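# Assemble the two printed parts to match the stand's model

## Task

Join the two 3D-printed parts so the result matches the assembled example on the stand. The robot must not topple or finish leaning, and nothing may be knocked over or moved out of the work area.

## Robot and tools

ROBOT. A Dexmate Vega: a wheeled base (two steering front wheels, a passive rear caster), a torso of three links folding in a Z (torso_hip_rad, torso_knee_rad, torso_waist_rad), a head (head_pan_rad, head_tilt_rad, head_camera_tilt_rad) and two 7-joint arms, each ending in a two-finger gripper. The chest's forward lean equals knee - hip - waist. Start posture is stand (0.469, 1.617, 1.048). Other presets (hip, knee, waist): stand_high 0.78, 1.57, 0.44; lean_20 0.52, 1.05, 0.18; lean_45 0.52, 1.05, -0.26; low_lean_45 0, 0, -0.79 (fold the arms before going there). For deeper reach over a table, use lean_45 with waist -0.52 or -0.78. Folded arm values, in key order shoulder pitch, shoulder yaw, upper arm roll, elbow, forearm roll, wrist pitch, wrist yaw: left 1, 0.5, -0.6, -2.5, 0, -0.9, 0; right -1, -0.5, 0.6, -2.5, 0, 0.9, 0.

FRAMES. All positions are in metres. Base frame: origin on the floor at the point the base spins about, 0.185 m behind the front axle; x forward, y left, z up. left_hand and right_hand are reported in it: a point between the fingers 0.033 m back from the closed tips; fingers point along the hand's z, close along its y, and the hand's back (with the wrist camera) faces -x. The odometry frame is the base frame as it was at the start.

move. One action per call, plus an optional "cameras" list (head_camera, left_wrist_camera, right_wrist_camera or all). With no action, the call just reports state and images. An action is "base" and/or "joints" (optionally with "speeds" or "min_time_s"), or "target" alone (optionally with "min_time_s").
- base: one key only, a relative offset from where the base now is. translate_m: metres, forward positive, -2 to 2. strafe_m: metres, left positive, -2 to 2. rotate_rad: radians, counter-clockwise from above positive, -3.2 to 3.2. The front wheels first steer to the new direction, taking up to about 1.1 s.
- joints: a single dict of absolute angles in radians, keyed by joint name, covering either arm, torso and head. Watch the signs: left_shoulder_pitch_rad positive lowers the arm but right_shoulder_pitch_rad negative does; right_wrist_pitch_rad negative tips that hand down (left: positive). Grippers: 0 shut to 0.785 open, per-finger angle; open pads are about 0.24 x angle - 0.002 m apart at the hand point. Torso joints named together arrive together.
- target: an absolute pose for one hand in the base frame: side ("left"/"right"), x, y, z in m (-3 to 3), pitch_deg (-30 to 95; 90 fingers down, 0 level), heading_deg (0 forward, positive counter-clockwise), roll_deg (default 0), headings and roll -360 to 360, optional line_only true to allow only a straight-line path. The planner checks the robot against itself, not against the scene; the robot must be still.
- speeds: caps for this action only: translate_m and strafe_m 0.04 to 0.3 m/s, rotate_rad 0.1 to 0.6 rad/s. min_time_s: 0.1 to 8 s, a lower bound on arm and head motion time.
Unknown keys make a call invalid; out-of-range values get it refused.

wait: seconds 0 to 10; the robot keeps its last command. zoom_image: camera plus region [x0, y0, x1, y1] in pixels of that camera's latest image, at most 504 by 504 (head image 896x560, wrist images 672x420). read_manual: section "licences" only; moves nothing. finished_scene: scene 1; irreversible, and the assembly must hold without the robot.

RESULTS. "move" reads "done" or the worst status. Per-motion statuses: done; off_target (stopped away from target, may still push); contact_stop (arm pushed near full torque about 0.6 s; its whole group halts and forgets targets); contact_stop_at_<key>; time_out; not_followed (the self-collision check held the arm back; "joint command not followed" or "pose unreachable" with a cause line); unfinished; limit_stop_at_motor_heat. Hand statuses: reached (within 10 mm and 2 degrees), short (with the error; after "short (part of ...)" resend the same target), or refused with a reason. on_its_own lists unrequested behaviour. base_odometry counts wheel turns only; turned_by_wheels and turned_by_imu give rotation since the last result, and an IMU turn above 0.03 rad after a straight or sideways drive suggests a bump. base_tilt gives forward/right lean in degrees. Joint torques are total drive output. Lines MOTOR HOT, OVER-TEMPERATURE FAULT, TORQUE FAULT and ARM HIT flag trouble. If a move or wait is refused or stopped, later move, wait and finished_scene calls in the same reply are skipped.

AVOID. Tipping the robot (it cannot recover); arms hitting or squeezing each other, including closing one gripper on the other's fingers (can end the scene); dropping parts, releasing them while moving, or letting them fall far; hard hits on furniture (the base keeps pushing when it runs into something); arms unfolding into a table or the base; exceeding joint load limits (wrist and forearm joints 23.5 N m); holding an arm outstretched or pressing after a stop, which heats motors. Back an arm off after any contact stop. The reported hand position is less accurate at long reach, and a heavy held object sinks about 0.02 m in the fingers.

Each tool is called after ">>>" by a JSON object that holds its "op" and its "data".

## Session

>>> {"op": "move", "data": {}}

Scene clock: 0.00 s.
Joint torques (N m): no reading
base_odometry: x=+0.000 y=+0.000 heading=+0.000
turned_by_wheels: +0.000
turned_by_imu: +0.000
base_tilt: forward=+0.1 right=+1.3
base_status: not commanded
joint_positions: torso_hip_rad=+0.469 torso_knee_rad=+1.617 torso_waist_rad=+1.048 left_shoulder_pitch_rad=+2.204 left_shoulder_yaw_rad=-0.008 left_upper_arm_roll_rad=+0.009 left_elbow_rad=-1.109 left_forearm_roll_rad=-0.008 left_wrist_pitch_rad=-0.516 left_wrist_yaw_rad=-0.007 left_gripper_rad=+0.005 right_shoulder_pitch_rad=-2.217 right_shoulder_yaw_rad=-0.004 right_upper_arm_roll_rad=+0.011 right_elbow_rad=-1.094 right_forearm_roll_rad=+0.005 right_wrist_pitch_rad=+0.504 right_wrist_yaw_rad=-0.007 right_gripper_rad=+0.005 head_pan_rad=+0.000 head_tilt_rad=+0.000 head_camera_tilt_rad=+0.000
joint_status: not commanded
chest: x=-0.0111 y=+0.0000 z=+1.4155 quat_wxyz=(+0.999, +0.000, +0.050, +0.000) (m; base frame)
left_hand: x=+0.1808 y=+0.2190 z=+0.6328 quat_wxyz=(+0.431, -0.004, +0.902, -0.009) pitch_deg=+38.9 heading_deg=-0.9 roll_deg=-1.4 back=up (m; base frame)
right_hand: x=+0.1599 y=-0.2418 z=+0.6217 quat_wxyz=(+0.413, +0.004, +0.911, -0.009) pitch_deg=+41.2 heading_deg=-1.6 roll_deg=-1.1 back=up (m; base frame)
pictures: head_camera, left_wrist_camera, right_wrist_camera

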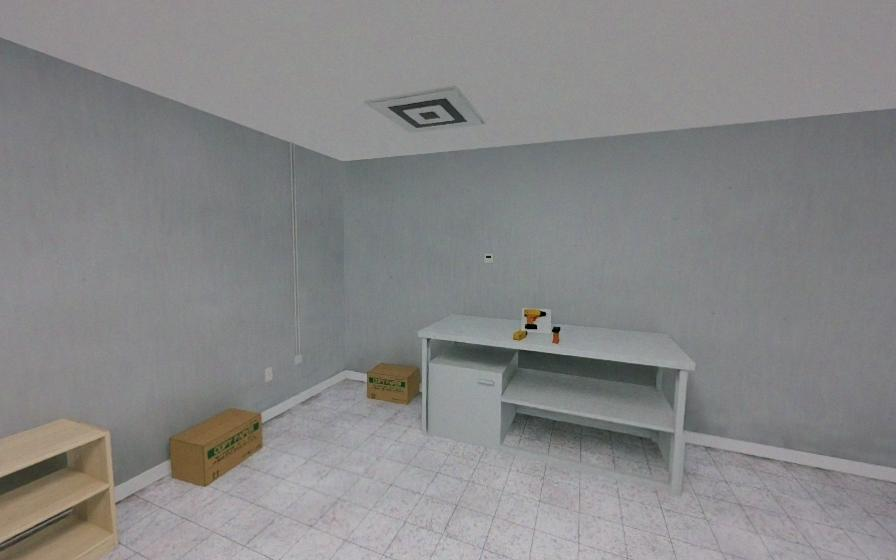

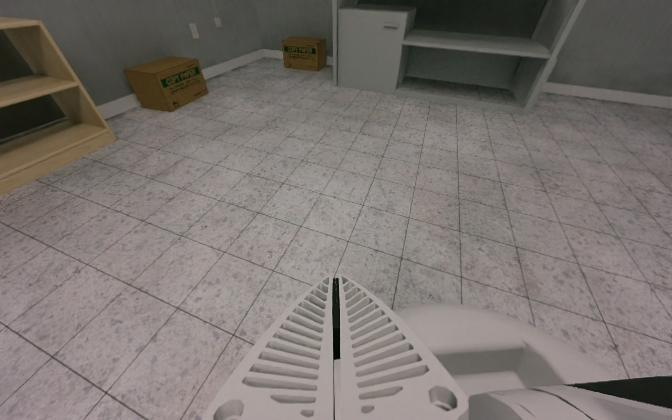

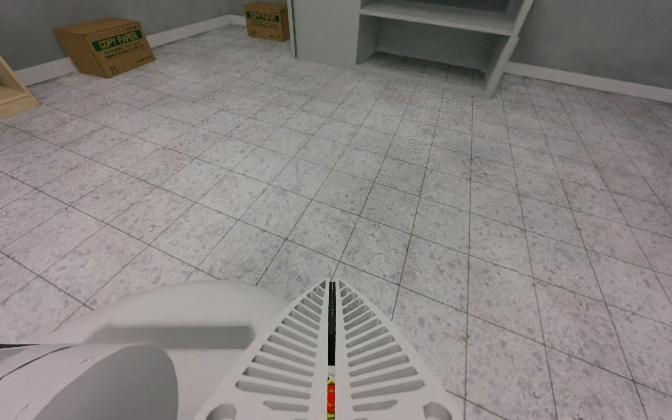

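>>> {"op": "zoom_image", "data": {"camera": "head_camera", "region": [480, 290, 600, 365]}}

>>> {"op": "zoom_image", "data": {"camera": "head_camera", "region": [400, 290, 720, 500]}}

Scaled by 4.200 from the camera's 896x560 image, which has a finer 960x600 frame.

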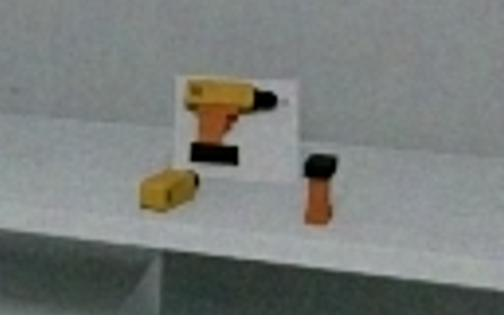

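Scaled by 1.575 from the camera's 896x560 image, which has a finer 960x600 frame.

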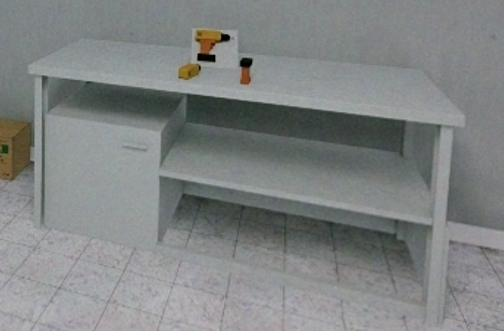

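>>> {"op": "move", "data": {"base": {"rotate_rad":-0.4}}}

>>> {"op": "move", "data": {"base": {"strafe_m":0.5}}}

>>> {"op": "move", "data": {"base": {"translate_m":1.2}, "joints": {"head_camera_tilt_rad":0.5}, "cameras": ["head_camera"]}}

Scene clock: 12.77 s.
Joint torques (N m): left_arm=[2.02 -0.53 0.08 -5.14 -0.06 -3.37 -0.09] | right_arm=[-7.64 -0.53 0.98 -1.47 0.03 1.05 -0.06]
move: done
base_odometry: x=+0.001 y=+0.000 heading=-0.401
turned_by_wheels: -0.401
turned_by_imu: -0.393
base_tilt: forward=+0.0 right=+1.4
base_status: done
joint_positions: torso_hip_rad=+0.469 torso_knee_rad=+1.617 torso_waist_rad=+1.048 left_shoulder_pitch_rad=+2.204 left_shoulder_yaw_rad=-0.008 left_upper_arm_roll_rad=+0.009 left_elbow_rad=-1.109 left_forearm_roll_rad=-0.008 left_wrist_pitch_rad=-0.516 left_wrist_yaw_rad=-0.007 left_gripper_rad=+0.005 right_shoulder_pitch_rad=-2.217 right_shoulder_yaw_rad=-0.004 right_upper_arm_roll_rad=+0.011 right_elbow_rad=-1.094 right_forearm_roll_rad=+0.005 right_wrist_pitch_rad=+0.504 right_wrist_yaw_rad=-0.007 right_gripper_rad=+0.005 head_pan_rad=+0.000 head_tilt_rad=+0.000 head_camera_tilt_rad=+0.000
joint_status: not commanded
chest: x=-0.0111 y=+0.0000 z=+1.4155 quat_wxyz=(+0.999, +0.000, +0.050, +0.000) (m; base frame)
left_hand: x=+0.1808 y=+0.2190 z=+0.6328 quat_wxyz=(+0.431, -0.004, +0.902, -0.009) pitch_deg=+38.9 heading_deg=-0.9 roll_deg=-1.4 back=up (m; base frame)
right_hand: x=+0.1599 y=-0.2418 z=+0.6217 quat_wxyz=(+0.413, +0.004, +0.911, -0.009) pitch_deg=+41.2 heading_deg=-1.6 roll_deg=-1.1 back=up (m; base frame)
pictures: none

Scene clock: 16.70 s.
Joint torques (N m): left_arm=[2.45 0.01 0.51 -4.36 -0.02 -2.14 -0.01] | right_arm=[-7.36 0.23 2.11 -1.54 -0.18 2.64 -0.22]
move: done
base_odometry: x=+0.193 y=+0.460 heading=-0.391
turned_by_wheels: +0.010
turned_by_imu: +0.005
base_tilt: forward=+0.0 right=+1.4
base_status: done
joint_positions: torso_hip_rad=+0.469 torso_knee_rad=+1.617 torso_waist_rad=+1.048 left_shoulder_pitch_rad=+2.204 left_shoulder_yaw_rad=-0.008 left_upper_arm_roll_rad=+0.009 left_elbow_rad=-1.109 left_forearm_roll_rad=-0.008 left_wrist_pitch_rad=-0.516 left_wrist_yaw_rad=-0.007 left_gripper_rad=+0.005 right_shoulder_pitch_rad=-2.217 right_shoulder_yaw_rad=-0.004 right_upper_arm_roll_rad=+0.011 right_elbow_rad=-1.094 right_forearm_roll_rad=+0.005 right_wrist_pitch_rad=+0.504 right_wrist_yaw_rad=-0.007 right_gripper_rad=+0.005 head_pan_rad=+0.000 head_tilt_rad=+0.000 head_camera_tilt_rad=+0.000
joint_status: not commanded
chest: x=-0.0111 y=+0.0000 z=+1.4155 quat_wxyz=(+0.999, +0.000, +0.050, +0.000) (m; base frame)
left_hand: x=+0.1808 y=+0.2190 z=+0.6328 quat_wxyz=(+0.431, -0.004, +0.902, -0.009) pitch_deg=+38.9 heading_deg=-0.9 roll_deg=-1.4 back=up (m; base frame)
right_hand: x=+0.1599 y=-0.2418 z=+0.6217 quat_wxyz=(+0.413, +0.004, +0.911, -0.009) pitch_deg=+41.2 heading_deg=-1.6 roll_deg=-1.1 back=up (m; base frame)
pictures: none

Scene clock: 22.90 s.
Joint torques (N m): left_arm=[3.4 1.83 0.62 -5.17 0.01 -2.89 0.14] | right_arm=[-7.17 0.22 1.34 -1.37 0.21 1.41 0.07]
move: done
base_odometry: x=+1.302 y=+0.000 heading=-0.392
turned_by_wheels: -0.001
turned_by_imu: +0.002
base_tilt: forward=+0.2 right=+1.3
base_status: done
joint_positions: torso_hip_rad=+0.469 torso_knee_rad=+1.617 torso_waist_rad=+1.048 left_shoulder_pitch_rad=+2.204 left_shoulder_yaw_rad=-0.008 left_upper_arm_roll_rad=+0.009 left_elbow_rad=-1.109 left_forearm_roll_rad=-0.008 left_wrist_pitch_rad=-0.516 left_wrist_yaw_rad=-0.007 left_gripper_rad=+0.005 right_shoulder_pitch_rad=-2.217 right_shoulder_yaw_rad=-0.004 right_upper_arm_roll_rad=+0.011 right_elbow_rad=-1.094 right_forearm_roll_rad=+0.005 right_wrist_pitch_rad=+0.504 right_wrist_yaw_rad=-0.007 right_gripper_rad=+0.005 head_pan_rad=+0.000 head_tilt_rad=+0.000 head_camera_tilt_rad=+0.500
joint_status: all done
chest: x=-0.0111 y=+0.0000 z=+1.4155 quat_wxyz=(+0.999, +0.000, +0.050, +0.000) (m; base frame)
left_hand: x=+0.1808 y=+0.2190 z=+0.6328 quat_wxyz=(+0.431, -0.004, +0.902, -0.009) pitch_deg=+38.9 heading_deg=-0.9 roll_deg=-1.4 back=up (m; base frame)
right_hand: x=+0.1599 y=-0.2418 z=+0.6217 quat_wxyz=(+0.413, +0.004, +0.911, -0.009) pitch_deg=+41.2 heading_deg=-1.6 roll_deg=-1.1 back=up (m; base frame)
pictures: head_camera
camera_calibration:
head_camera: T_world_to_cam=[[-0.00767343, -0.999721, 0.0223267, -0.00180244], [-0.568493, -0.0140068, -0.822569, 1.23339], [0.822652, -0.0190045, -0.568227, 0.867084], [0, 0, 0, 1]] pos_world=[-0.0121496, 0.0319524, 1.50729]

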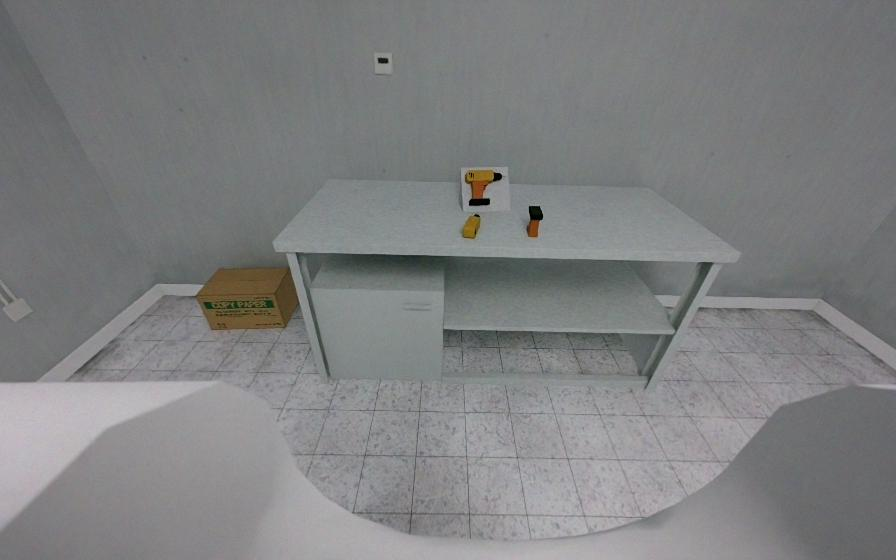

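>>> {"op": "move", "data": {"target": {"side":"left","x":0.42,"y":0.3,"z":1.1,"pitch_deg":50,"heading_deg":0}}}

>>> {"op": "move", "data": {"target": {"side":"right","x":0.42,"y":-0.3,"z":1.1,"pitch_deg":50,"heading_deg":0}}}

>>> {"op": "move", "data": {"base": {"strafe_m":-0.17}}}

>>> {"op": "move", "data": {"base": {"translate_m":0.55}, "joints": {"head_camera_tilt_rad":0.75,"left_gripper_rad":0.5,"right_gripper_rad":0.5}, "cameras": ["all"]}}

Scene clock: 40.00 s.
Joint torques (N m): left_arm=[-1.24 6.67 -13.51 -3.79 0.33 -0.05 -0.38] | right_arm=[-7.39 -2.22 1.61 -2.57 0.15 1.49 -0.05]
move: done
base_odometry: x=+1.302 y=+0.000 heading=-0.392
turned_by_wheels: +0.000
turned_by_imu: +0.002
base_tilt: forward=+0.2 right=+1.4
base_status: not commanded
joint_positions: torso_hip_rad=+0.469 torso_knee_rad=+1.617 torso_waist_rad=+1.048 left_shoulder_pitch_rad=+2.293 left_shoulder_yaw_rad=+1.324 left_upper_arm_roll_rad=-0.810 left_elbow_rad=-2.493 left_forearm_roll_rad=+0.949 left_wrist_pitch_rad=-0.687 left_wrist_yaw_rad=-1.051 left_gripper_rad=+0.005 right_shoulder_pitch_rad=-2.217 right_shoulder_yaw_rad=-0.004 right_upper_arm_roll_rad=+0.011 right_elbow_rad=-1.094 right_forearm_roll_rad=+0.005 right_wrist_pitch_rad=+0.504 right_wrist_yaw_rad=-0.007 right_gripper_rad=+0.005 head_pan_rad=+0.000 head_tilt_rad=+0.000 head_camera_tilt_rad=+0.500
joint_status: not commanded
chest: x=-0.0111 y=+0.0000 z=+1.4155 quat_wxyz=(+0.999, +0.000, +0.050, +0.000) (m; base frame)
left_hand: x=+0.4192 y=+0.3006 z=+1.0976 quat_wxyz=(+0.004, +0.941, +0.005, +0.339) pitch_deg=+50.4 heading_deg=-0.4 roll_deg=-0.9 back=down (m; base frame)
left_hand_status: reached (checked arc [a long move; over the whole arc the hand travels 0.56 m to end 0.53 m from its start, up to 0.07 m off the straight line; left_elbow_rad turns most, 1.39 rad; on the way or at its end the hand turns up to 180 deg from its attitude at the start], planned for 4.7 s): 3 mm and 0.8 deg off.
right_hand: x=+0.1599 y=-0.2418 z=+0.6217 quat_wxyz=(+0.413, +0.004, +0.911, -0.009) pitch_deg=+41.2 heading_deg=-1.6 roll_deg=-1.1 back=up (m; base frame)
pictures: none

Scene clock: 46.27 s.
Joint torques (N m): left_arm=[-1.69 6.59 -12.25 -3.5 0.42 1.42 -0.08] | right_arm=[1.53 -9.14 14.66 -1.39 -0.07 -1.3 0.07]
move: done
base_odometry: x=+1.302 y=+0.000 heading=-0.392
turned_by_wheels: +0.000
turned_by_imu: +0.002
base_tilt: forward=+0.1 right=+1.4
base_status: not commanded
joint_positions: torso_hip_rad=+0.469 torso_knee_rad=+1.617 torso_waist_rad=+1.048 left_shoulder_pitch_rad=+2.293 left_shoulder_yaw_rad=+1.329 left_upper_arm_roll_rad=-0.813 left_elbow_rad=-2.498 left_forearm_roll_rad=+0.953 left_wrist_pitch_rad=-0.687 left_wrist_yaw_rad=-1.055 left_gripper_rad=+0.005 right_shoulder_pitch_rad=-2.292 right_shoulder_yaw_rad=-1.324 right_upper_arm_roll_rad=+0.808 right_elbow_rad=-2.493 right_forearm_roll_rad=-0.950 right_wrist_pitch_rad=+0.687 right_wrist_yaw_rad=+1.051 right_gripper_rad=+0.005 head_pan_rad=+0.000 head_tilt_rad=+0.000 head_camera_tilt_rad=+0.500
joint_status: not commanded
chest: x=-0.0111 y=+0.0000 z=+1.4155 quat_wxyz=(+0.999, +0.000, +0.050, +0.000) (m; base frame)
left_hand: x=+0.4199 y=+0.3000 z=+1.0998 quat_wxyz=(+0.000, +0.940, +0.000, +0.342) pitch_deg=+50.0 heading_deg=+0.0 roll_deg=+0.0 back=down (m; base frame)
right_hand: x=+0.4192 y=-0.3006 z=+1.0975 quat_wxyz=(+0.004, -0.941, +0.005, -0.339) pitch_deg=+50.4 heading_deg=+0.4 roll_deg=+1.0 back=down (m; base frame)
right_hand_status: reached (checked arc [a long move; over the whole arc the hand travels 0.58 m to end 0.55 m from its start, up to 0.08 m off the straight line; right_elbow_rad turns most, 1.40 rad; on the way or at its end the hand turns up to 180 deg from its attitude at the start], planned for 4.7 s): 3 mm and 0.8 deg off.
pictures: none

Scene clock: 49.77 s.
Joint torques (N m): left_arm=[-2.88 7.14 -12.86 -2.5 0.33 1.04 -0.13] | right_arm=[2.17 -8.81 14.44 -1.19 -0.33 -0.98 0.16]
move: done
base_odometry: x=+1.237 y=-0.157 heading=-0.394
turned_by_wheels: -0.002
turned_by_imu: -0.002
base_tilt: forward=+0.2 right=+1.4
base_status: done
joint_positions: torso_hip_rad=+0.469 torso_knee_rad=+1.617 torso_waist_rad=+1.048 left_shoulder_pitch_rad=+2.293 left_shoulder_yaw_rad=+1.329 left_upper_arm_roll_rad=-0.813 left_elbow_rad=-2.498 left_forearm_roll_rad=+0.953 left_wrist_pitch_rad=-0.687 left_wrist_yaw_rad=-1.055 left_gripper_rad=+0.005 right_shoulder_pitch_rad=-2.293 right_shoulder_yaw_rad=-1.329 right_upper_arm_roll_rad=+0.811 right_elbow_rad=-2.498 right_forearm_roll_rad=-0.954 right_wrist_pitch_rad=+0.687 right_wrist_yaw_rad=+1.055 right_gripper_rad=+0.005 head_pan_rad=+0.000 head_tilt_rad=+0.000 head_camera_tilt_rad=+0.500
joint_status: not commanded
chest: x=-0.0111 y=+0.0000 z=+1.4155 quat_wxyz=(+0.999, +0.000, +0.050, +0.000) (m; base frame)
left_hand: x=+0.4199 y=+0.3000 z=+1.0998 quat_wxyz=(+0.000, +0.940, +0.000, +0.342) pitch_deg=+50.0 heading_deg=+0.0 roll_deg=+0.0 back=down (m; base frame)
right_hand: x=+0.4199 y=-0.3000 z=+1.0997 quat_wxyz=(+0.000, -0.940, +0.000, -0.342) pitch_deg=+50.0 heading_deg=+0.0 roll_deg=+0.0 back=down (m; base frame)
pictures: none

Scene clock: 53.83 s.
Joint torques (N m): left_arm=[-2.49 5.77 -12.92 -2.67 0.43 1.46 -0.1] | right_arm=[0.88 -7.38 14.84 -0.88 -0.43 -1.94 0.37]
move: done
base_odometry: x=+1.744 y=-0.369 heading=-0.393
turned_by_wheels: +0.001
turned_by_imu: +0.002
base_tilt: forward=+0.2 right=+1.4
base_status: done
joint_positions: torso_hip_rad=+0.469 torso_knee_rad=+1.617 torso_waist_rad=+1.048 left_shoulder_pitch_rad=+2.293 left_shoulder_yaw_rad=+1.329 left_upper_arm_roll_rad=-0.813 left_elbow_rad=-2.498 left_forearm_roll_rad=+0.953 left_wrist_pitch_rad=-0.687 left_wrist_yaw_rad=-1.055 left_gripper_rad=+0.500 right_shoulder_pitch_rad=-2.293 right_shoulder_yaw_rad=-1.329 right_upper_arm_roll_rad=+0.811 right_elbow_rad=-2.498 right_forearm_roll_rad=-0.954 right_wrist_pitch_rad=+0.687 right_wrist_yaw_rad=+1.055 right_gripper_rad=+0.500 head_pan_rad=+0.000 head_tilt_rad=+0.000 head_camera_tilt_rad=+0.750
joint_status: all done
chest: x=-0.0110 y=+0.0000 z=+1.4155 quat_wxyz=(+0.999, +0.000, +0.050, +0.000) (m; base frame)
left_hand: x=+0.4199 y=+0.3000 z=+1.0998 quat_wxyz=(+0.000, +0.940, +0.000, +0.342) pitch_deg=+50.0 heading_deg=+0.0 roll_deg=+0.0 back=down (m; base frame)
right_hand: x=+0.4199 y=-0.3000 z=+1.0997 quat_wxyz=(+0.000, -0.940, +0.000, -0.342) pitch_deg=+50.0 heading_deg=+0.0 roll_deg=+0.0 back=down (m; base frame)
pictures: head_camera, left_wrist_camera, right_wrist_camera
camera_calibration:
head_camera: T_world_to_cam=[[-0.00204727, -0.999721, 0.0235425, -0.00315669], [-0.754397, -0.0139096, -0.656271, 0.972406], [0.656415, -0.0191039, -0.754158, 1.12968], [0, 0, 0, 1]] pos_world=[-0.00796183, 0.0319513, 1.49019]
left_wrist_camera: T_world_to_cam=[[-0.015394, 0.998216, 0.0576853, -0.363681], [0.726428, -0.0284779, 0.686653, -0.986285], [0.687071, 0.0524745, -0.724693, 0.632771], [0, 0, 0, 1]] pos_world=[0.276108, 0.301741, 1.15678]
right_wrist_camera: T_world_to_cam=[[-0.0362817, 0.999341, 0.00102715, 0.306883], [0.710552, 0.0250743, 0.703198, -0.998975], [0.702709, 0.0262431, -0.710993, 0.633893], [0, 0, 0, 1]] pos_world=[0.275515, -0.298267, 1.15286]

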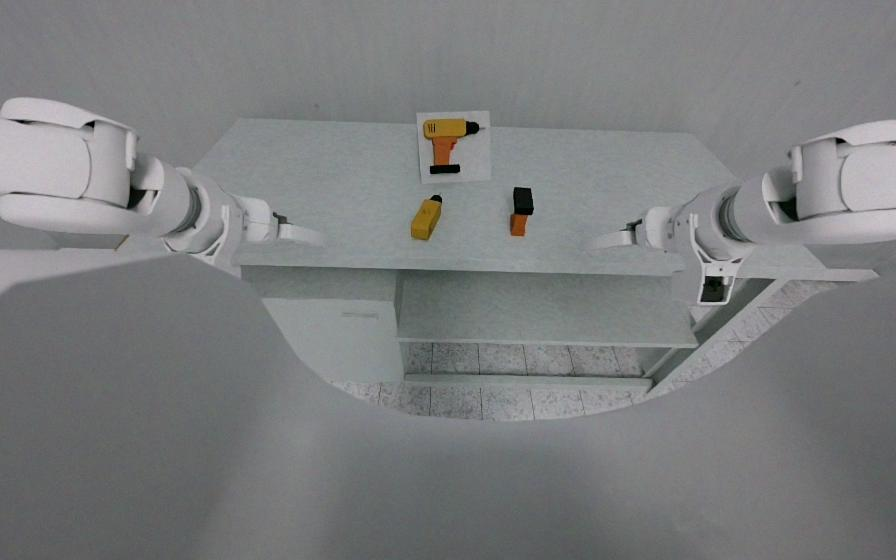

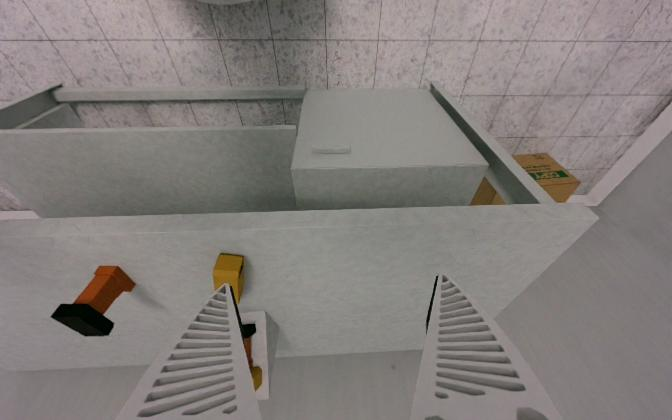

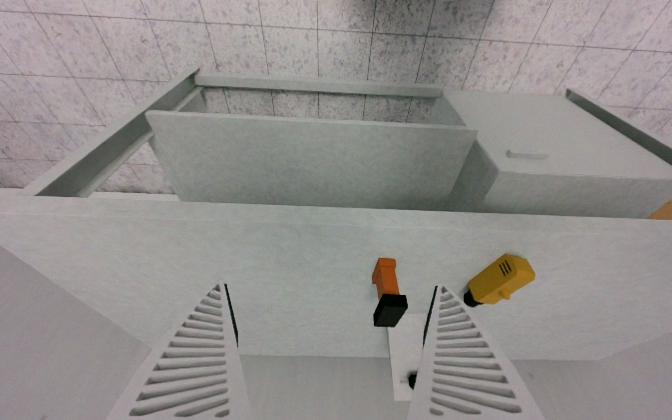

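>>> {"op": "zoom_image", "data": {"camera": "head_camera", "region": [390, 100, 550, 250]}}

>>> {"op": "zoom_image", "data": {"camera": "right_wrist_camera", "region": [340, 230, 560, 410]}}

>>> {"op": "zoom_image", "data": {"camera": "left_wrist_camera", "region": [30, 230, 280, 400]}}

Scaled by 3.150 from the camera's 896x560 image, which has a finer 960x600 frame.

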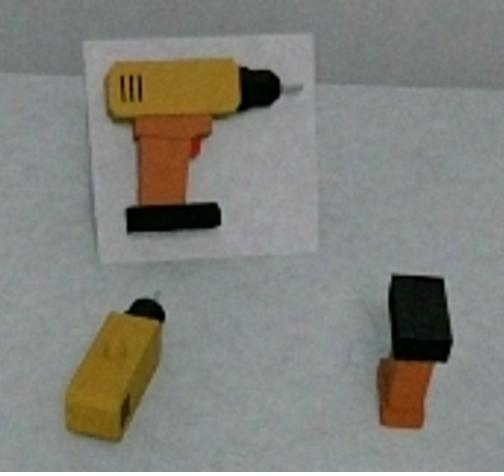

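Scaled by 2.291 from the camera's 672x420 image, which has a finer 960x600 frame.

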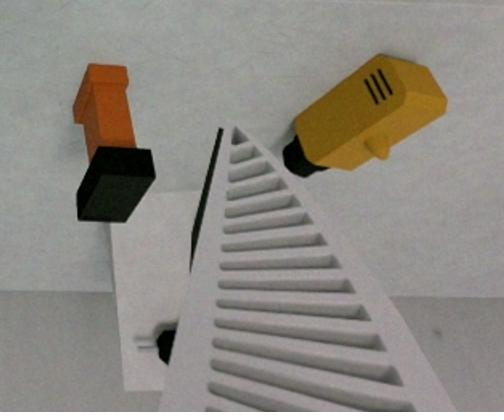

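Scaled by 2.016 from the camera's 672x420 image, which has a finer 960x600 frame.

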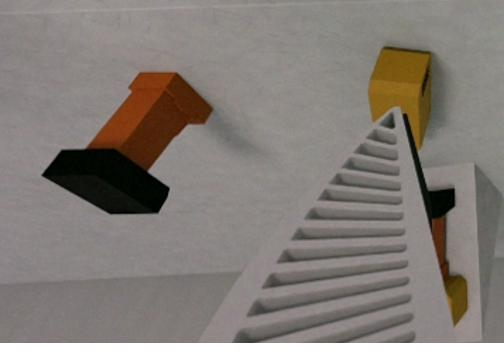

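>>> {"op": "move", "data": {"target": {"side":"right","x":0.55,"y":-0.22,"z":1.12,"pitch_deg":65,"heading_deg":0}, "cameras": ["all"]}}

>>> {"op": "zoom_image", "data": {"camera": "right_wrist_camera", "region": [200, 130, 550, 350]}}

Scene clock: 88.47 s.
Joint torques (N m): left_arm=[-3.27 7.07 -12.52 -2.61 0.35 1.28 0.1] | right_arm=[27.6 1.67 5.97 1.55 0.77 -0.28 0.11]
move: done
base_odometry: x=+1.744 y=-0.369 heading=-0.393
turned_by_wheels: +0.000
turned_by_imu: +0.003
base_tilt: forward=+0.2 right=+1.3
base_status: not commanded
joint_positions: torso_hip_rad=+0.469 torso_knee_rad=+1.617 torso_waist_rad=+1.048 left_shoulder_pitch_rad=+2.293 left_shoulder_yaw_rad=+1.329 left_upper_arm_roll_rad=-0.813 left_elbow_rad=-2.498 left_forearm_roll_rad=+0.953 left_wrist_pitch_rad=-0.687 left_wrist_yaw_rad=-1.055 left_gripper_rad=+0.500 right_shoulder_pitch_rad=-0.139 right_shoulder_yaw_rad=-1.124 right_upper_arm_roll_rad=-1.256 right_elbow_rad=-1.975 right_forearm_roll_rad=-0.527 right_wrist_pitch_rad=+0.721 right_wrist_yaw_rad=+1.348 right_gripper_rad=+0.500 head_pan_rad=+0.000 head_tilt_rad=+0.000 head_camera_tilt_rad=+0.750
joint_status: not commanded
chest: x=-0.0110 y=+0.0000 z=+1.4155 quat_wxyz=(+0.999, +0.000, +0.050, +0.000) (m; base frame)
left_hand: x=+0.4199 y=+0.3000 z=+1.0998 quat_wxyz=(+0.000, +0.940, +0.000, +0.342) pitch_deg=+50.0 heading_deg=+0.0 roll_deg=+0.0 back=down (m; base frame)
right_hand: x=+0.5494 y=-0.2200 z=+1.1198 quat_wxyz=(+0.001, -0.976, +0.000, -0.217) pitch_deg=+64.9 heading_deg=+0.2 roll_deg=+0.2 back=down (m; base frame)
right_hand_status: reached (straight line, planned for 7.2 s): 1 mm and 0.1 deg off.
pictures: head_camera, left_wrist_camera, right_wrist_camera
camera_calibration:
head_camera: T_world_to_cam=[[-0.00204727, -0.999721, 0.0235425, -0.00315669], [-0.754397, -0.0139096, -0.656271, 0.972406], [0.656415, -0.0191039, -0.754158, 1.12968], [0, 0, 0, 1]] pos_world=[-0.00796183, 0.0319513, 1.49019]
left_wrist_camera: T_world_to_cam=[[-0.015394, 0.998216, 0.0576853, -0.363681], [0.726428, -0.0284779, 0.686653, -0.986285], [0.687071, 0.0524745, -0.724693, 0.632771], [0, 0, 0, 1]] pos_world=[0.276108, 0.301741, 1.15678]
right_wrist_camera: T_world_to_cam=[[-0.0350801, 0.999319, 0.0114242, 0.219369], [0.867496, 0.0247729, 0.496826, -0.962365], [0.496205, 0.0273392, -0.867775, 0.844367], [0, 0, 0, 1]] pos_world=[0.423564, -0.218463, 1.20834]

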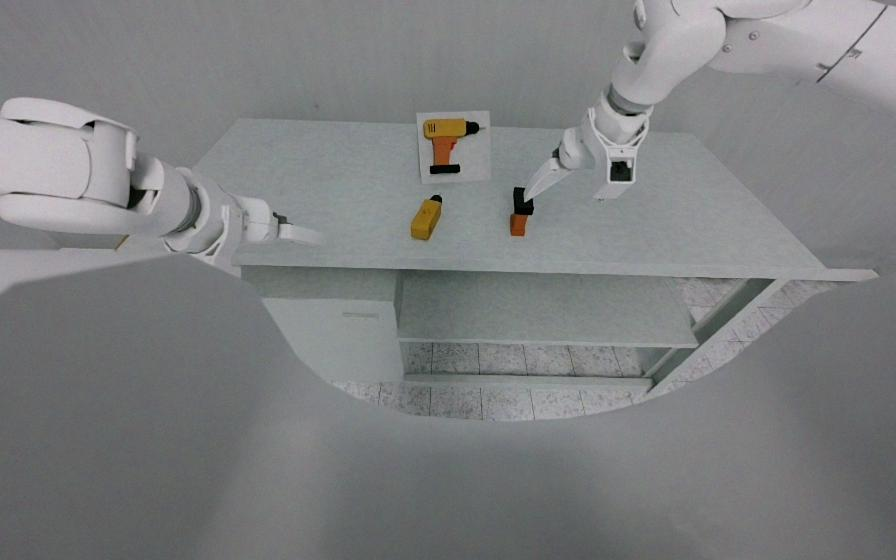

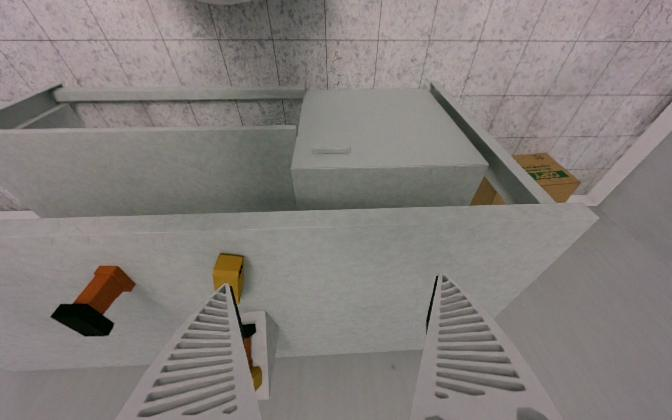

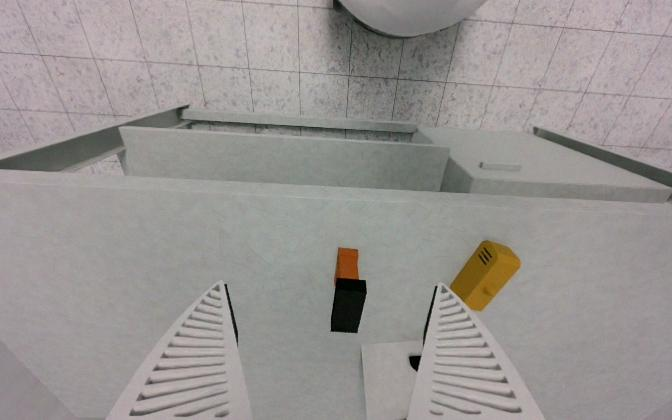

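Scaled by 1.440 from the camera's 672x420 image, which has a finer 960x600 frame.

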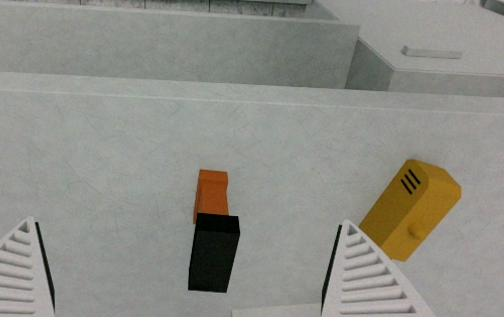

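>>> {"op": "move", "data": {"target": {"side":"right","x":0.68,"y":0.06,"z":1.12,"pitch_deg":88,"heading_deg":0}, "cameras": ["all"]}}

>>> {"op": "zoom_image", "data": {"camera": "right_wrist_camera", "region": [220, 200, 440, 400]}}

>>> {"op": "move", "data": {"target": {"side":"right","x":0.68,"y":-0.193,"z":1.12,"pitch_deg":88,"heading_deg":0}, "cameras": ["all"]}}

>>> {"op": "zoom_image", "data": {"camera": "right_wrist_camera", "region": [220, 200, 440, 400]}}

Scene clock: 118.00 s.
Joint torques (N m): left_arm=[-2.67 6.03 -12.52 -2.05 0.53 0.56 -0.06] | right_arm=[25.84 1.37 6.68 2.4 0.67 -0.84 0.14]
move: refused
base_odometry: x=+1.744 y=-0.369 heading=-0.393
turned_by_wheels: +0.000
turned_by_imu: +0.001
base_tilt: forward=+0.2 right=+1.4
base_status: not commanded
joint_positions: torso_hip_rad=+0.469 torso_knee_rad=+1.617 torso_waist_rad=+1.048 left_shoulder_pitch_rad=+2.293 left_shoulder_yaw_rad=+1.329 left_upper_arm_roll_rad=-0.813 left_elbow_rad=-2.498 left_forearm_roll_rad=+0.953 left_wrist_pitch_rad=-0.687 left_wrist_yaw_rad=-1.055 left_gripper_rad=+0.500 right_shoulder_pitch_rad=-0.133 right_shoulder_yaw_rad=-1.121 right_upper_arm_roll_rad=-1.262 right_elbow_rad=-1.971 right_forearm_roll_rad=-0.526 right_wrist_pitch_rad=+0.721 right_wrist_yaw_rad=+1.348 right_gripper_rad=+0.500 head_pan_rad=+0.000 head_tilt_rad=+0.000 head_camera_tilt_rad=+0.750
joint_status: not commanded
chest: x=-0.0110 y=+0.0000 z=+1.4155 quat_wxyz=(+0.999, +0.000, +0.050, +0.000) (m; base frame)
left_hand: x=+0.4199 y=+0.3000 z=+1.0998 quat_wxyz=(+0.000, +0.940, +0.000, +0.342) pitch_deg=+50.0 heading_deg=+0.0 roll_deg=+0.0 back=down (m; base frame)
right_hand: x=+0.5500 y=-0.2199 z=+1.1200 quat_wxyz=(+0.000, -0.976, +0.000, -0.216) pitch_deg=+65.0 heading_deg=+0.1 roll_deg=+0.1 back=down (m; base frame)
right_hand_status: refused: no posture of the arm gets there (right_shoulder_yaw_rad, right_wrist_pitch_rad and right_wrist_yaw_rad at their limits): the closest leaves the hand 6.1 cm and 28 deg from the pose. Nothing moved. At pitch 58 a posture exists at this place; the way there is not checked.
pictures: head_camera, left_wrist_camera, right_wrist_camera
camera_calibration:
head_camera: T_world_to_cam=[[-0.00204727, -0.999721, 0.0235425, -0.00315669], [-0.754397, -0.0139096, -0.656271, 0.972406], [0.656415, -0.0191039, -0.754158, 1.12968], [0, 0, 0, 1]] pos_world=[-0.00796183, 0.0319513, 1.49019]
left_wrist_camera: T_world_to_cam=[[-0.015394, 0.998216, 0.0576853, -0.363681], [0.726428, -0.0284779, 0.686653, -0.986285], [0.687071, 0.0524745, -0.724693, 0.632771], [0, 0, 0, 1]] pos_world=[0.276108, 0.301741, 1.15678]
right_wrist_camera: T_world_to_cam=[[-0.0349747, 0.999333, 0.0104739, 0.2203], [0.867893, 0.0251748, 0.496113, -0.962341], [0.495519, 0.0264416, -0.868195, 0.844876], [0, 0, 0, 1]] pos_world=[0.424262, -0.218266, 1.20864]

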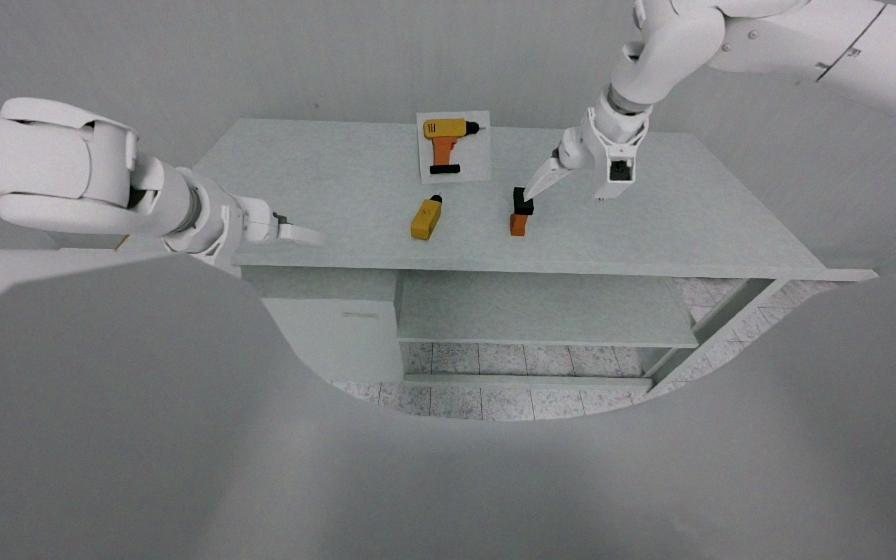

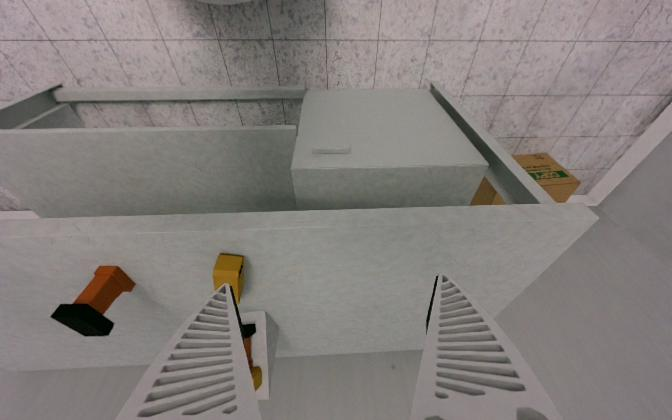

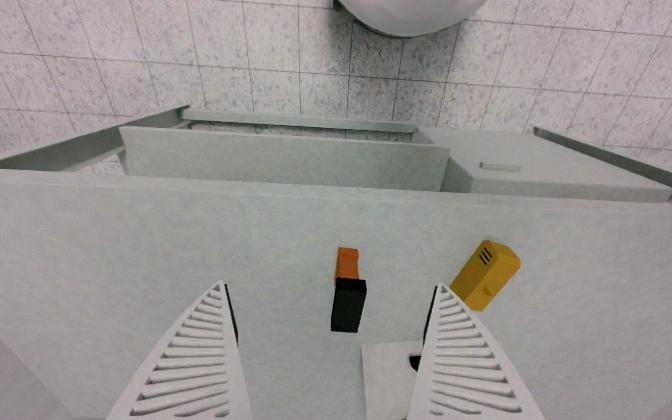

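Scaled by 2.291 from the camera's 672x420 image, which has a finer 960x600 frame.

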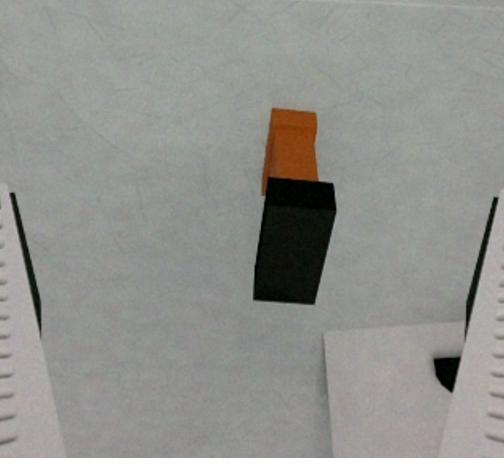

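not run: a stop came earlier in this reply.

Scaled by 2.291 from the camera's 672x420 image, which has a finer 960x600 frame.

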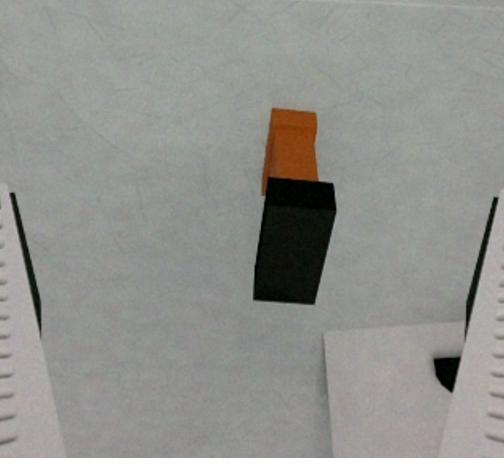

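>>> {"op": "move", "data": {"base": {"translate_m":-0.4}}}

>>> {"op": "move", "data": {"joints": {"right_shoulder_pitch_rad":-1.0,"right_shoulder_yaw_rad":-0.2,"right_upper_arm_roll_rad":0,"right_elbow_rad":-1.5,"right_forearm_roll_rad":0,"right_wrist_pitch_rad":-1.2,"right_wrist_yaw_rad":0,"left_shoulder_pitch_rad":1.0,"left_shoulder_yaw_rad":0.3,"left_upper_arm_roll_rad":0,"left_elbow_rad":-1.8,"left_forearm_roll_rad":0,"left_wrist_pitch_rad":0.8,"left_wrist_yaw_rad":0}, "cameras": ["all"]}}

Scene clock: 134.83 s.
Joint torques (N m): left_arm=[-2.91 6.12 -12.54 -2.53 0.27 0.61 -0.17] | right_arm=[26.45 1.93 6.49 2.3 0.62 -0.45 -0.03]
move: done
base_odometry: x=+1.375 y=-0.215 heading=-0.393
turned_by_wheels: +0.001
turned_by_imu: +0.002
base_tilt: forward=+0.1 right=+1.4
base_status: done
joint_positions: torso_hip_rad=+0.469 torso_knee_rad=+1.617 torso_waist_rad=+1.048 left_shoulder_pitch_rad=+2.293 left_shoulder_yaw_rad=+1.329 left_upper_arm_roll_rad=-0.813 left_elbow_rad=-2.498 left_forearm_roll_rad=+0.953 left_wrist_pitch_rad=-0.687 left_wrist_yaw_rad=-1.055 left_gripper_rad=+0.500 right_shoulder_pitch_rad=-0.133 right_shoulder_yaw_rad=-1.121 right_upper_arm_roll_rad=-1.262 right_elbow_rad=-1.971 right_forearm_roll_rad=-0.526 right_wrist_pitch_rad=+0.721 right_wrist_yaw_rad=+1.348 right_gripper_rad=+0.500 head_pan_rad=+0.000 head_tilt_rad=+0.000 head_camera_tilt_rad=+0.750
joint_status: not commanded
chest: x=-0.0111 y=+0.0000 z=+1.4155 quat_wxyz=(+0.999, +0.000, +0.050, +0.000) (m; base frame)
left_hand: x=+0.4199 y=+0.3000 z=+1.0998 quat_wxyz=(+0.000, +0.940, +0.000, +0.342) pitch_deg=+50.0 heading_deg=+0.0 roll_deg=+0.0 back=down (m; base frame)
right_hand: x=+0.5499 y=-0.2199 z=+1.1201 quat_wxyz=(+0.000, -0.976, +0.000, -0.217) pitch_deg=+65.0 heading_deg=+0.1 roll_deg=+0.1 back=down (m; base frame)
pictures: none

Scene clock: 142.67 s.
Joint torques (N m): left_arm=[-15.38 2.95 -1.24 -8.33 0.36 -2.38 1.04] | right_arm=[17.51 -1.03 8.02 -4.76 -0.13 1.79 -0.26]
move: done
base_odometry: x=+1.375 y=-0.215 heading=-0.393
turned_by_wheels: +0.000
turned_by_imu: +0.002
base_tilt: forward=+0.3 right=+1.3
base_status: not commanded
joint_positions: torso_hip_rad=+0.469 torso_knee_rad=+1.617 torso_waist_rad=+1.048 left_shoulder_pitch_rad=+1.001 left_shoulder_yaw_rad=+0.300 left_upper_arm_roll_rad=+0.000 left_elbow_rad=-1.800 left_forearm_roll_rad=+0.000 left_wrist_pitch_rad=+0.800 left_wrist_yaw_rad=+0.000 left_gripper_rad=+0.500 right_shoulder_pitch_rad=-0.997 right_shoulder_yaw_rad=-0.203 right_upper_arm_roll_rad=-0.004 right_elbow_rad=-1.502 right_forearm_roll_rad=-0.002 right_wrist_pitch_rad=-1.195 right_wrist_yaw_rad=+0.004 right_gripper_rad=+0.500 head_pan_rad=+0.000 head_tilt_rad=+0.000 head_camera_tilt_rad=+0.750
joint_status: all done
chest: x=-0.0111 y=+0.0000 z=+1.4155 quat_wxyz=(+0.999, +0.000, +0.050, +0.000) (m; base frame)
left_hand: x=+0.7902 y=+0.3657 z=+1.2839 quat_wxyz=(+0.663, +0.039, +0.733, +0.144) pitch_deg=+4.5 heading_deg=+9.2 roll_deg=+15.3 back=up (m; base frame)
right_hand: x=+0.7147 y=-0.3679 z=+0.9726 quat_wxyz=(+0.378, +0.005, +0.920, -0.100) pitch_deg=+43.9 heading_deg=-15.2 roll_deg=-14.5 back=up (m; base frame)
pictures: head_camera, left_wrist_camera, right_wrist_camera
camera_calibration:
head_camera: T_world_to_cam=[[-0.00205069, -0.999721, 0.0235424, -0.0031569], [-0.754305, -0.0139097, -0.656377, 0.972491], [0.656521, -0.0191042, -0.754066, 1.12961], [0, 0, 0, 1]] pos_world=[-0.00806189, 0.0319513, 1.49019]
left_wrist_camera: T_world_to_cam=[[0.0774137, -0.955882, -0.283366, 0.644985], [-0.179728, 0.266183, -0.947019, 1.32596], [0.980666, 0.124241, -0.151192, -0.48614], [0, 0, 0, 1]] pos_world=[0.665123, 0.32398, 1.36498]
right_wrist_camera: T_world_to_cam=[[-0.0828282, -0.972926, 0.215766, -0.51555], [-0.770809, -0.0746869, -0.632673, 1.20385], [0.631659, -0.218718, -0.743754, 0.33072], [0, 0, 0, 1]] pos_world=[0.676332, -0.339346, 1.11885]

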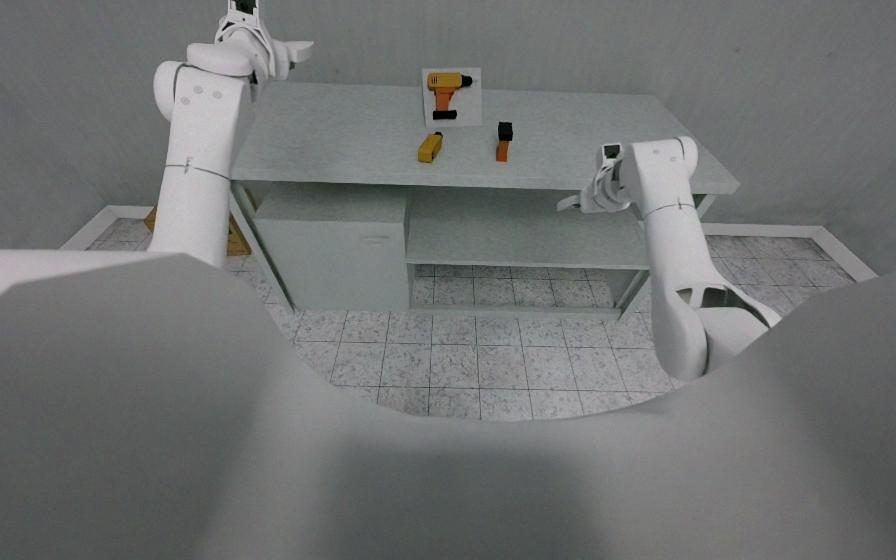

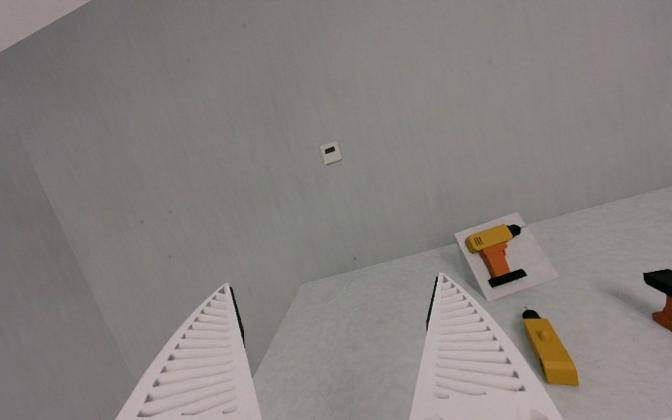

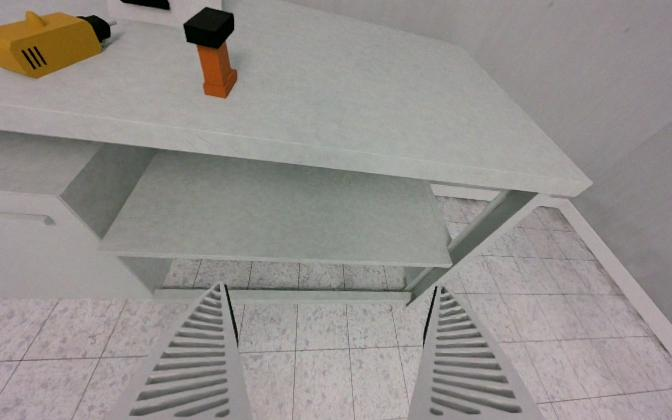

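>>> {"op": "zoom_image", "data": {"camera": "right_wrist_camera", "region": [0, 0, 260, 120]}}

>>> {"op": "zoom_image", "data": {"camera": "left_wrist_camera", "region": [430, 200, 672, 400]}}

>>> {"op": "move", "data": {"target": {"side":"right","x":0.55,"y":-0.22,"z":1.15,"pitch_deg":80,"heading_deg":0}}}

>>> {"op": "move", "data": {"target": {"side":"left","x":0.42,"y":0.35,"z":1.2,"pitch_deg":45,"heading_deg":0}}}

>>> {"op": "move", "data": {"base": {"translate_m":0.46}, "cameras": ["all"]}}

Scaled by 1.938 from the camera's 672x420 image, which has a finer 960x600 frame.

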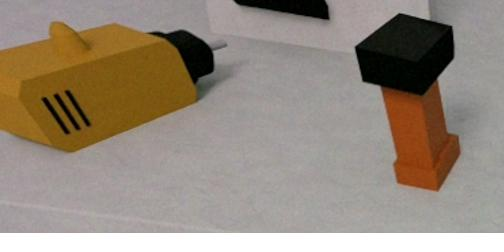

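Scaled by 2.083 from the camera's 672x420 image, which has a finer 960x600 frame.

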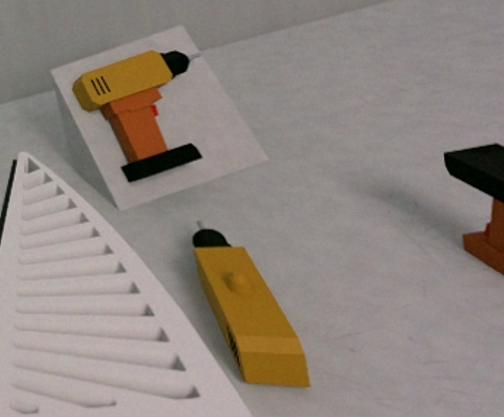

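Scene clock: 166.80 s.
Joint torques (N m): left_arm=[-15.56 1.27 -0.77 -8.5 0.2 -2.27 0.68] | right_arm=[29.61 -2.75 4.95 5.34 1.12 0.16 -0.3]
move: done
base_odometry: x=+1.375 y=-0.215 heading=-0.393
turned_by_wheels: +0.000
turned_by_imu: +0.004
base_tilt: forward=+0.2 right=+1.4
base_status: not commanded
joint_positions: torso_hip_rad=+0.469 torso_knee_rad=+1.617 torso_waist_rad=+1.048 left_shoulder_pitch_rad=+1.000 left_shoulder_yaw_rad=+0.300 left_upper_arm_roll_rad=+0.000 left_elbow_rad=-1.800 left_forearm_roll_rad=+0.000 left_wrist_pitch_rad=+0.800 left_wrist_yaw_rad=+0.000 left_gripper_rad=+0.500 right_shoulder_pitch_rad=+0.571 right_shoulder_yaw_rad=-0.794 right_upper_arm_roll_rad=-2.097 right_elbow_rad=-1.477 right_forearm_roll_rad=+2.986 right_wrist_pitch_rad=-0.923 right_wrist_yaw_rad=-1.085 right_gripper_rad=+0.500 head_pan_rad=+0.000 head_tilt_rad=+0.000 head_camera_tilt_rad=+0.750
joint_status: not commanded
chest: x=-0.0111 y=+0.0000 z=+1.4155 quat_wxyz=(+0.999, +0.000, +0.050, +0.000) (m; base frame)
left_hand: x=+0.7903 y=+0.3655 z=+1.2839 quat_wxyz=(+0.663, +0.039, +0.734, +0.144) pitch_deg=+4.5 heading_deg=+9.2 roll_deg=+15.3 back=up (m; base frame)
right_hand: x=+0.5508 y=-0.2189 z=+1.1497 quat_wxyz=(+0.088, -0.002, +0.996, +0.000) pitch_deg=+79.9 heading_deg=+0.1 roll_deg=-0.1 (m; base frame)
right_hand_status: reached (checked arc [a long move; over the whole arc the hand travels 0.76 m to end 0.28 m from its start, up to 0.29 m off the straight line; right_forearm_roll_rad turns most, 2.99 rad; on the way or at its end the hand turns up to 37 deg from its attitude at the start], planned for 9.7 s): 1 mm and 0.3 deg off.
pictures: none

Scene clock: 173.90 s.
Joint torques (N m): left_arm=[0.85 6.5 -12.35 -3.17 0.37 1.14 0.09] | right_arm=[29.82 -1.2 5.89 5.14 0.84 1.16 -0.29]
move: done
base_odometry: x=+1.375 y=-0.215 heading=-0.393
turned_by_wheels: +0.000
turned_by_imu: +0.002
base_tilt: forward=+0.1 right=+1.3
base_status: not commanded
joint_positions: torso_hip_rad=+0.469 torso_knee_rad=+1.617 torso_waist_rad=+1.048 left_shoulder_pitch_rad=+2.577 left_shoulder_yaw_rad=+1.251 left_upper_arm_roll_rad=-1.388 left_elbow_rad=-2.438 left_forearm_roll_rad=+0.816 left_wrist_pitch_rad=-0.859 left_wrist_yaw_rad=-0.947 left_gripper_rad=+0.500 right_shoulder_pitch_rad=+0.574 right_shoulder_yaw_rad=-0.795 right_upper_arm_roll_rad=-2.101 right_elbow_rad=-1.477 right_forearm_roll_rad=+2.991 right_wrist_pitch_rad=-0.923 right_wrist_yaw_rad=-1.087 right_gripper_rad=+0.500 head_pan_rad=+0.000 head_tilt_rad=+0.000 head_camera_tilt_rad=+0.750
joint_status: not commanded
chest: x=-0.0111 y=+0.0000 z=+1.4155 quat_wxyz=(+0.999, +0.000, +0.050, +0.000) (m; base frame)
left_hand: x=+0.4208 y=+0.3496 z=+1.2004 quat_wxyz=(+0.004, +0.923, +0.004, +0.384) pitch_deg=+44.9 heading_deg=-0.4 roll_deg=-0.9 back=down (m; base frame)
left_hand_status: reached (checked arc [a long move; over the whole arc the hand travels 0.61 m to end 0.38 m from its start, up to 0.19 m off the straight line; left_wrist_pitch_rad turns most, 1.66 rad; on the way or at its end the hand turns up to 170 deg from its attitude at the start], planned for 5.5 s): 1 mm and 0.7 deg off.
right_hand: x=+0.5499 y=-0.2197 z=+1.1499 quat_wxyz=(+0.087, +0.000, +0.996, +0.000) pitch_deg=+80.0 heading_deg=+0.2 roll_deg=+0.1 (m; base frame)
pictures: none

Scene clock: 177.27 s.
Joint torques (N m): left_arm=[-0.64 4.75 -12.57 -0.86 0.37 0.75 -0.05] | right_arm=[29.13 -0.36 4.96 6.34 0.85 -0.09 -0.06]
move: done
base_odometry: x=+1.799 y=-0.392 heading=-0.392
turned_by_wheels: +0.001
turned_by_imu: +0.002
base_tilt: forward=+0.2 right=+1.3
base_status: done
joint_positions: torso_hip_rad=+0.469 torso_knee_rad=+1.617 torso_waist_rad=+1.048 left_shoulder_pitch_rad=+2.582 left_shoulder_yaw_rad=+1.254 left_upper_arm_roll_rad=-1.392 left_elbow_rad=-2.440 left_forearm_roll_rad=+0.819 left_wrist_pitch_rad=-0.865 left_wrist_yaw_rad=-0.950 left_gripper_rad=+0.500 right_shoulder_pitch_rad=+0.574 right_shoulder_yaw_rad=-0.795 right_upper_arm_roll_rad=-2.101 right_elbow_rad=-1.477 right_forearm_roll_rad=+2.991 right_wrist_pitch_rad=-0.923 right_wrist_yaw_rad=-1.087 right_gripper_rad=+0.500 head_pan_rad=+0.000 head_tilt_rad=+0.000 head_camera_tilt_rad=+0.750
joint_status: not commanded
chest: x=-0.0110 y=+0.0000 z=+1.4155 quat_wxyz=(+0.999, +0.000, +0.050, +0.000) (m; base frame)
left_hand: x=+0.4200 y=+0.3500 z=+1.1998 quat_wxyz=(+0.000, +0.924, +0.000, +0.382) pitch_deg=+45.0 heading_deg=+0.0 roll_deg=+0.0 back=down (m; base frame)
right_hand: x=+0.5500 y=-0.2197 z=+1.1499 quat_wxyz=(+0.087, +0.000, +0.996, +0.000) pitch_deg=+80.0 heading_deg=+0.1 roll_deg=+0.1 (m; base frame)
pictures: head_camera, left_wrist_camera, right_wrist_camera
camera_calibration:
head_camera: T_world_to_cam=[[-0.00204727, -0.999721, 0.0235425, -0.00315669], [-0.754397, -0.0139096, -0.656271, 0.972406], [0.656415, -0.0191039, -0.754158, 1.12968], [0, 0, 0, 1]] pos_world=[-0.00796183, 0.0319513, 1.49019]
left_wrist_camera: T_world_to_cam=[[-0.0202939, 0.998221, 0.0560582, -0.415338], [0.663807, -0.0284752, 0.747362, -1.10011], [0.747628, 0.0523787, -0.662048, 0.602025], [0, 0, 0, 1]] pos_world=[0.271738, 0.351741, 1.24403]
right_wrist_camera: T_world_to_cam=[[0.023218, -0.999341, 0.0278921, -0.271476], [-0.995485, -0.025679, -0.0913824, 0.71213], [0.0920384, -0.0256445, -0.995425, 1.22757], [0, 0, 0, 1]] pos_world=[0.602234, -0.22153, 1.2946]

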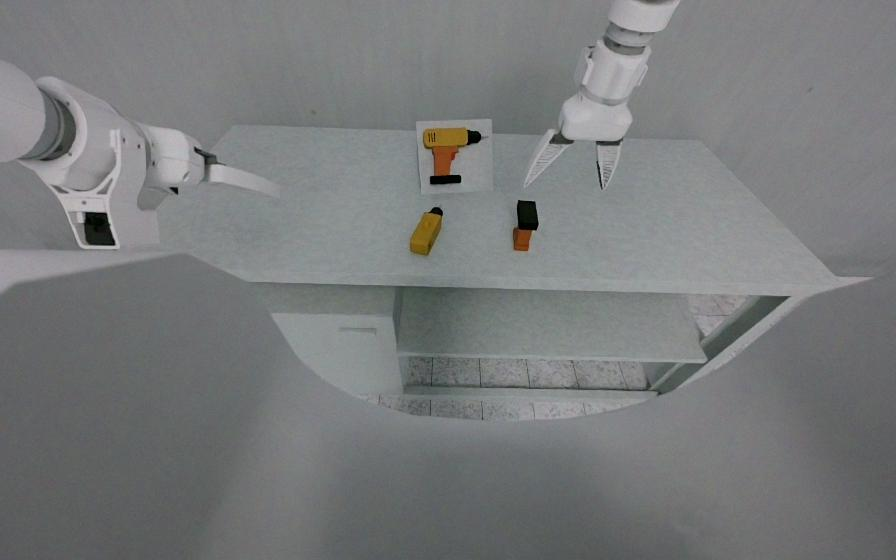

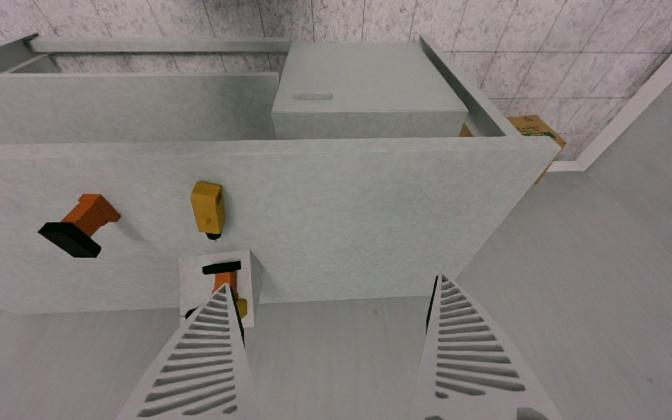

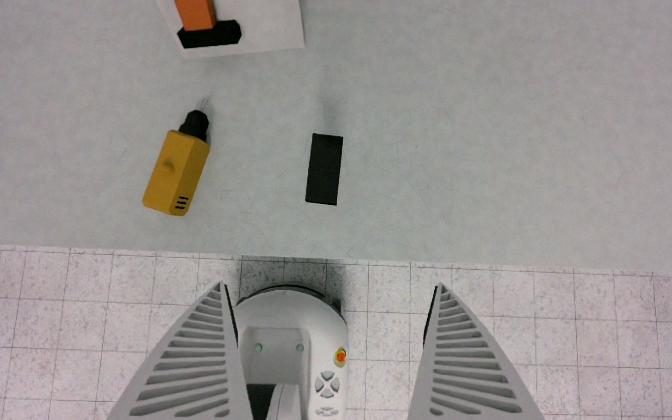

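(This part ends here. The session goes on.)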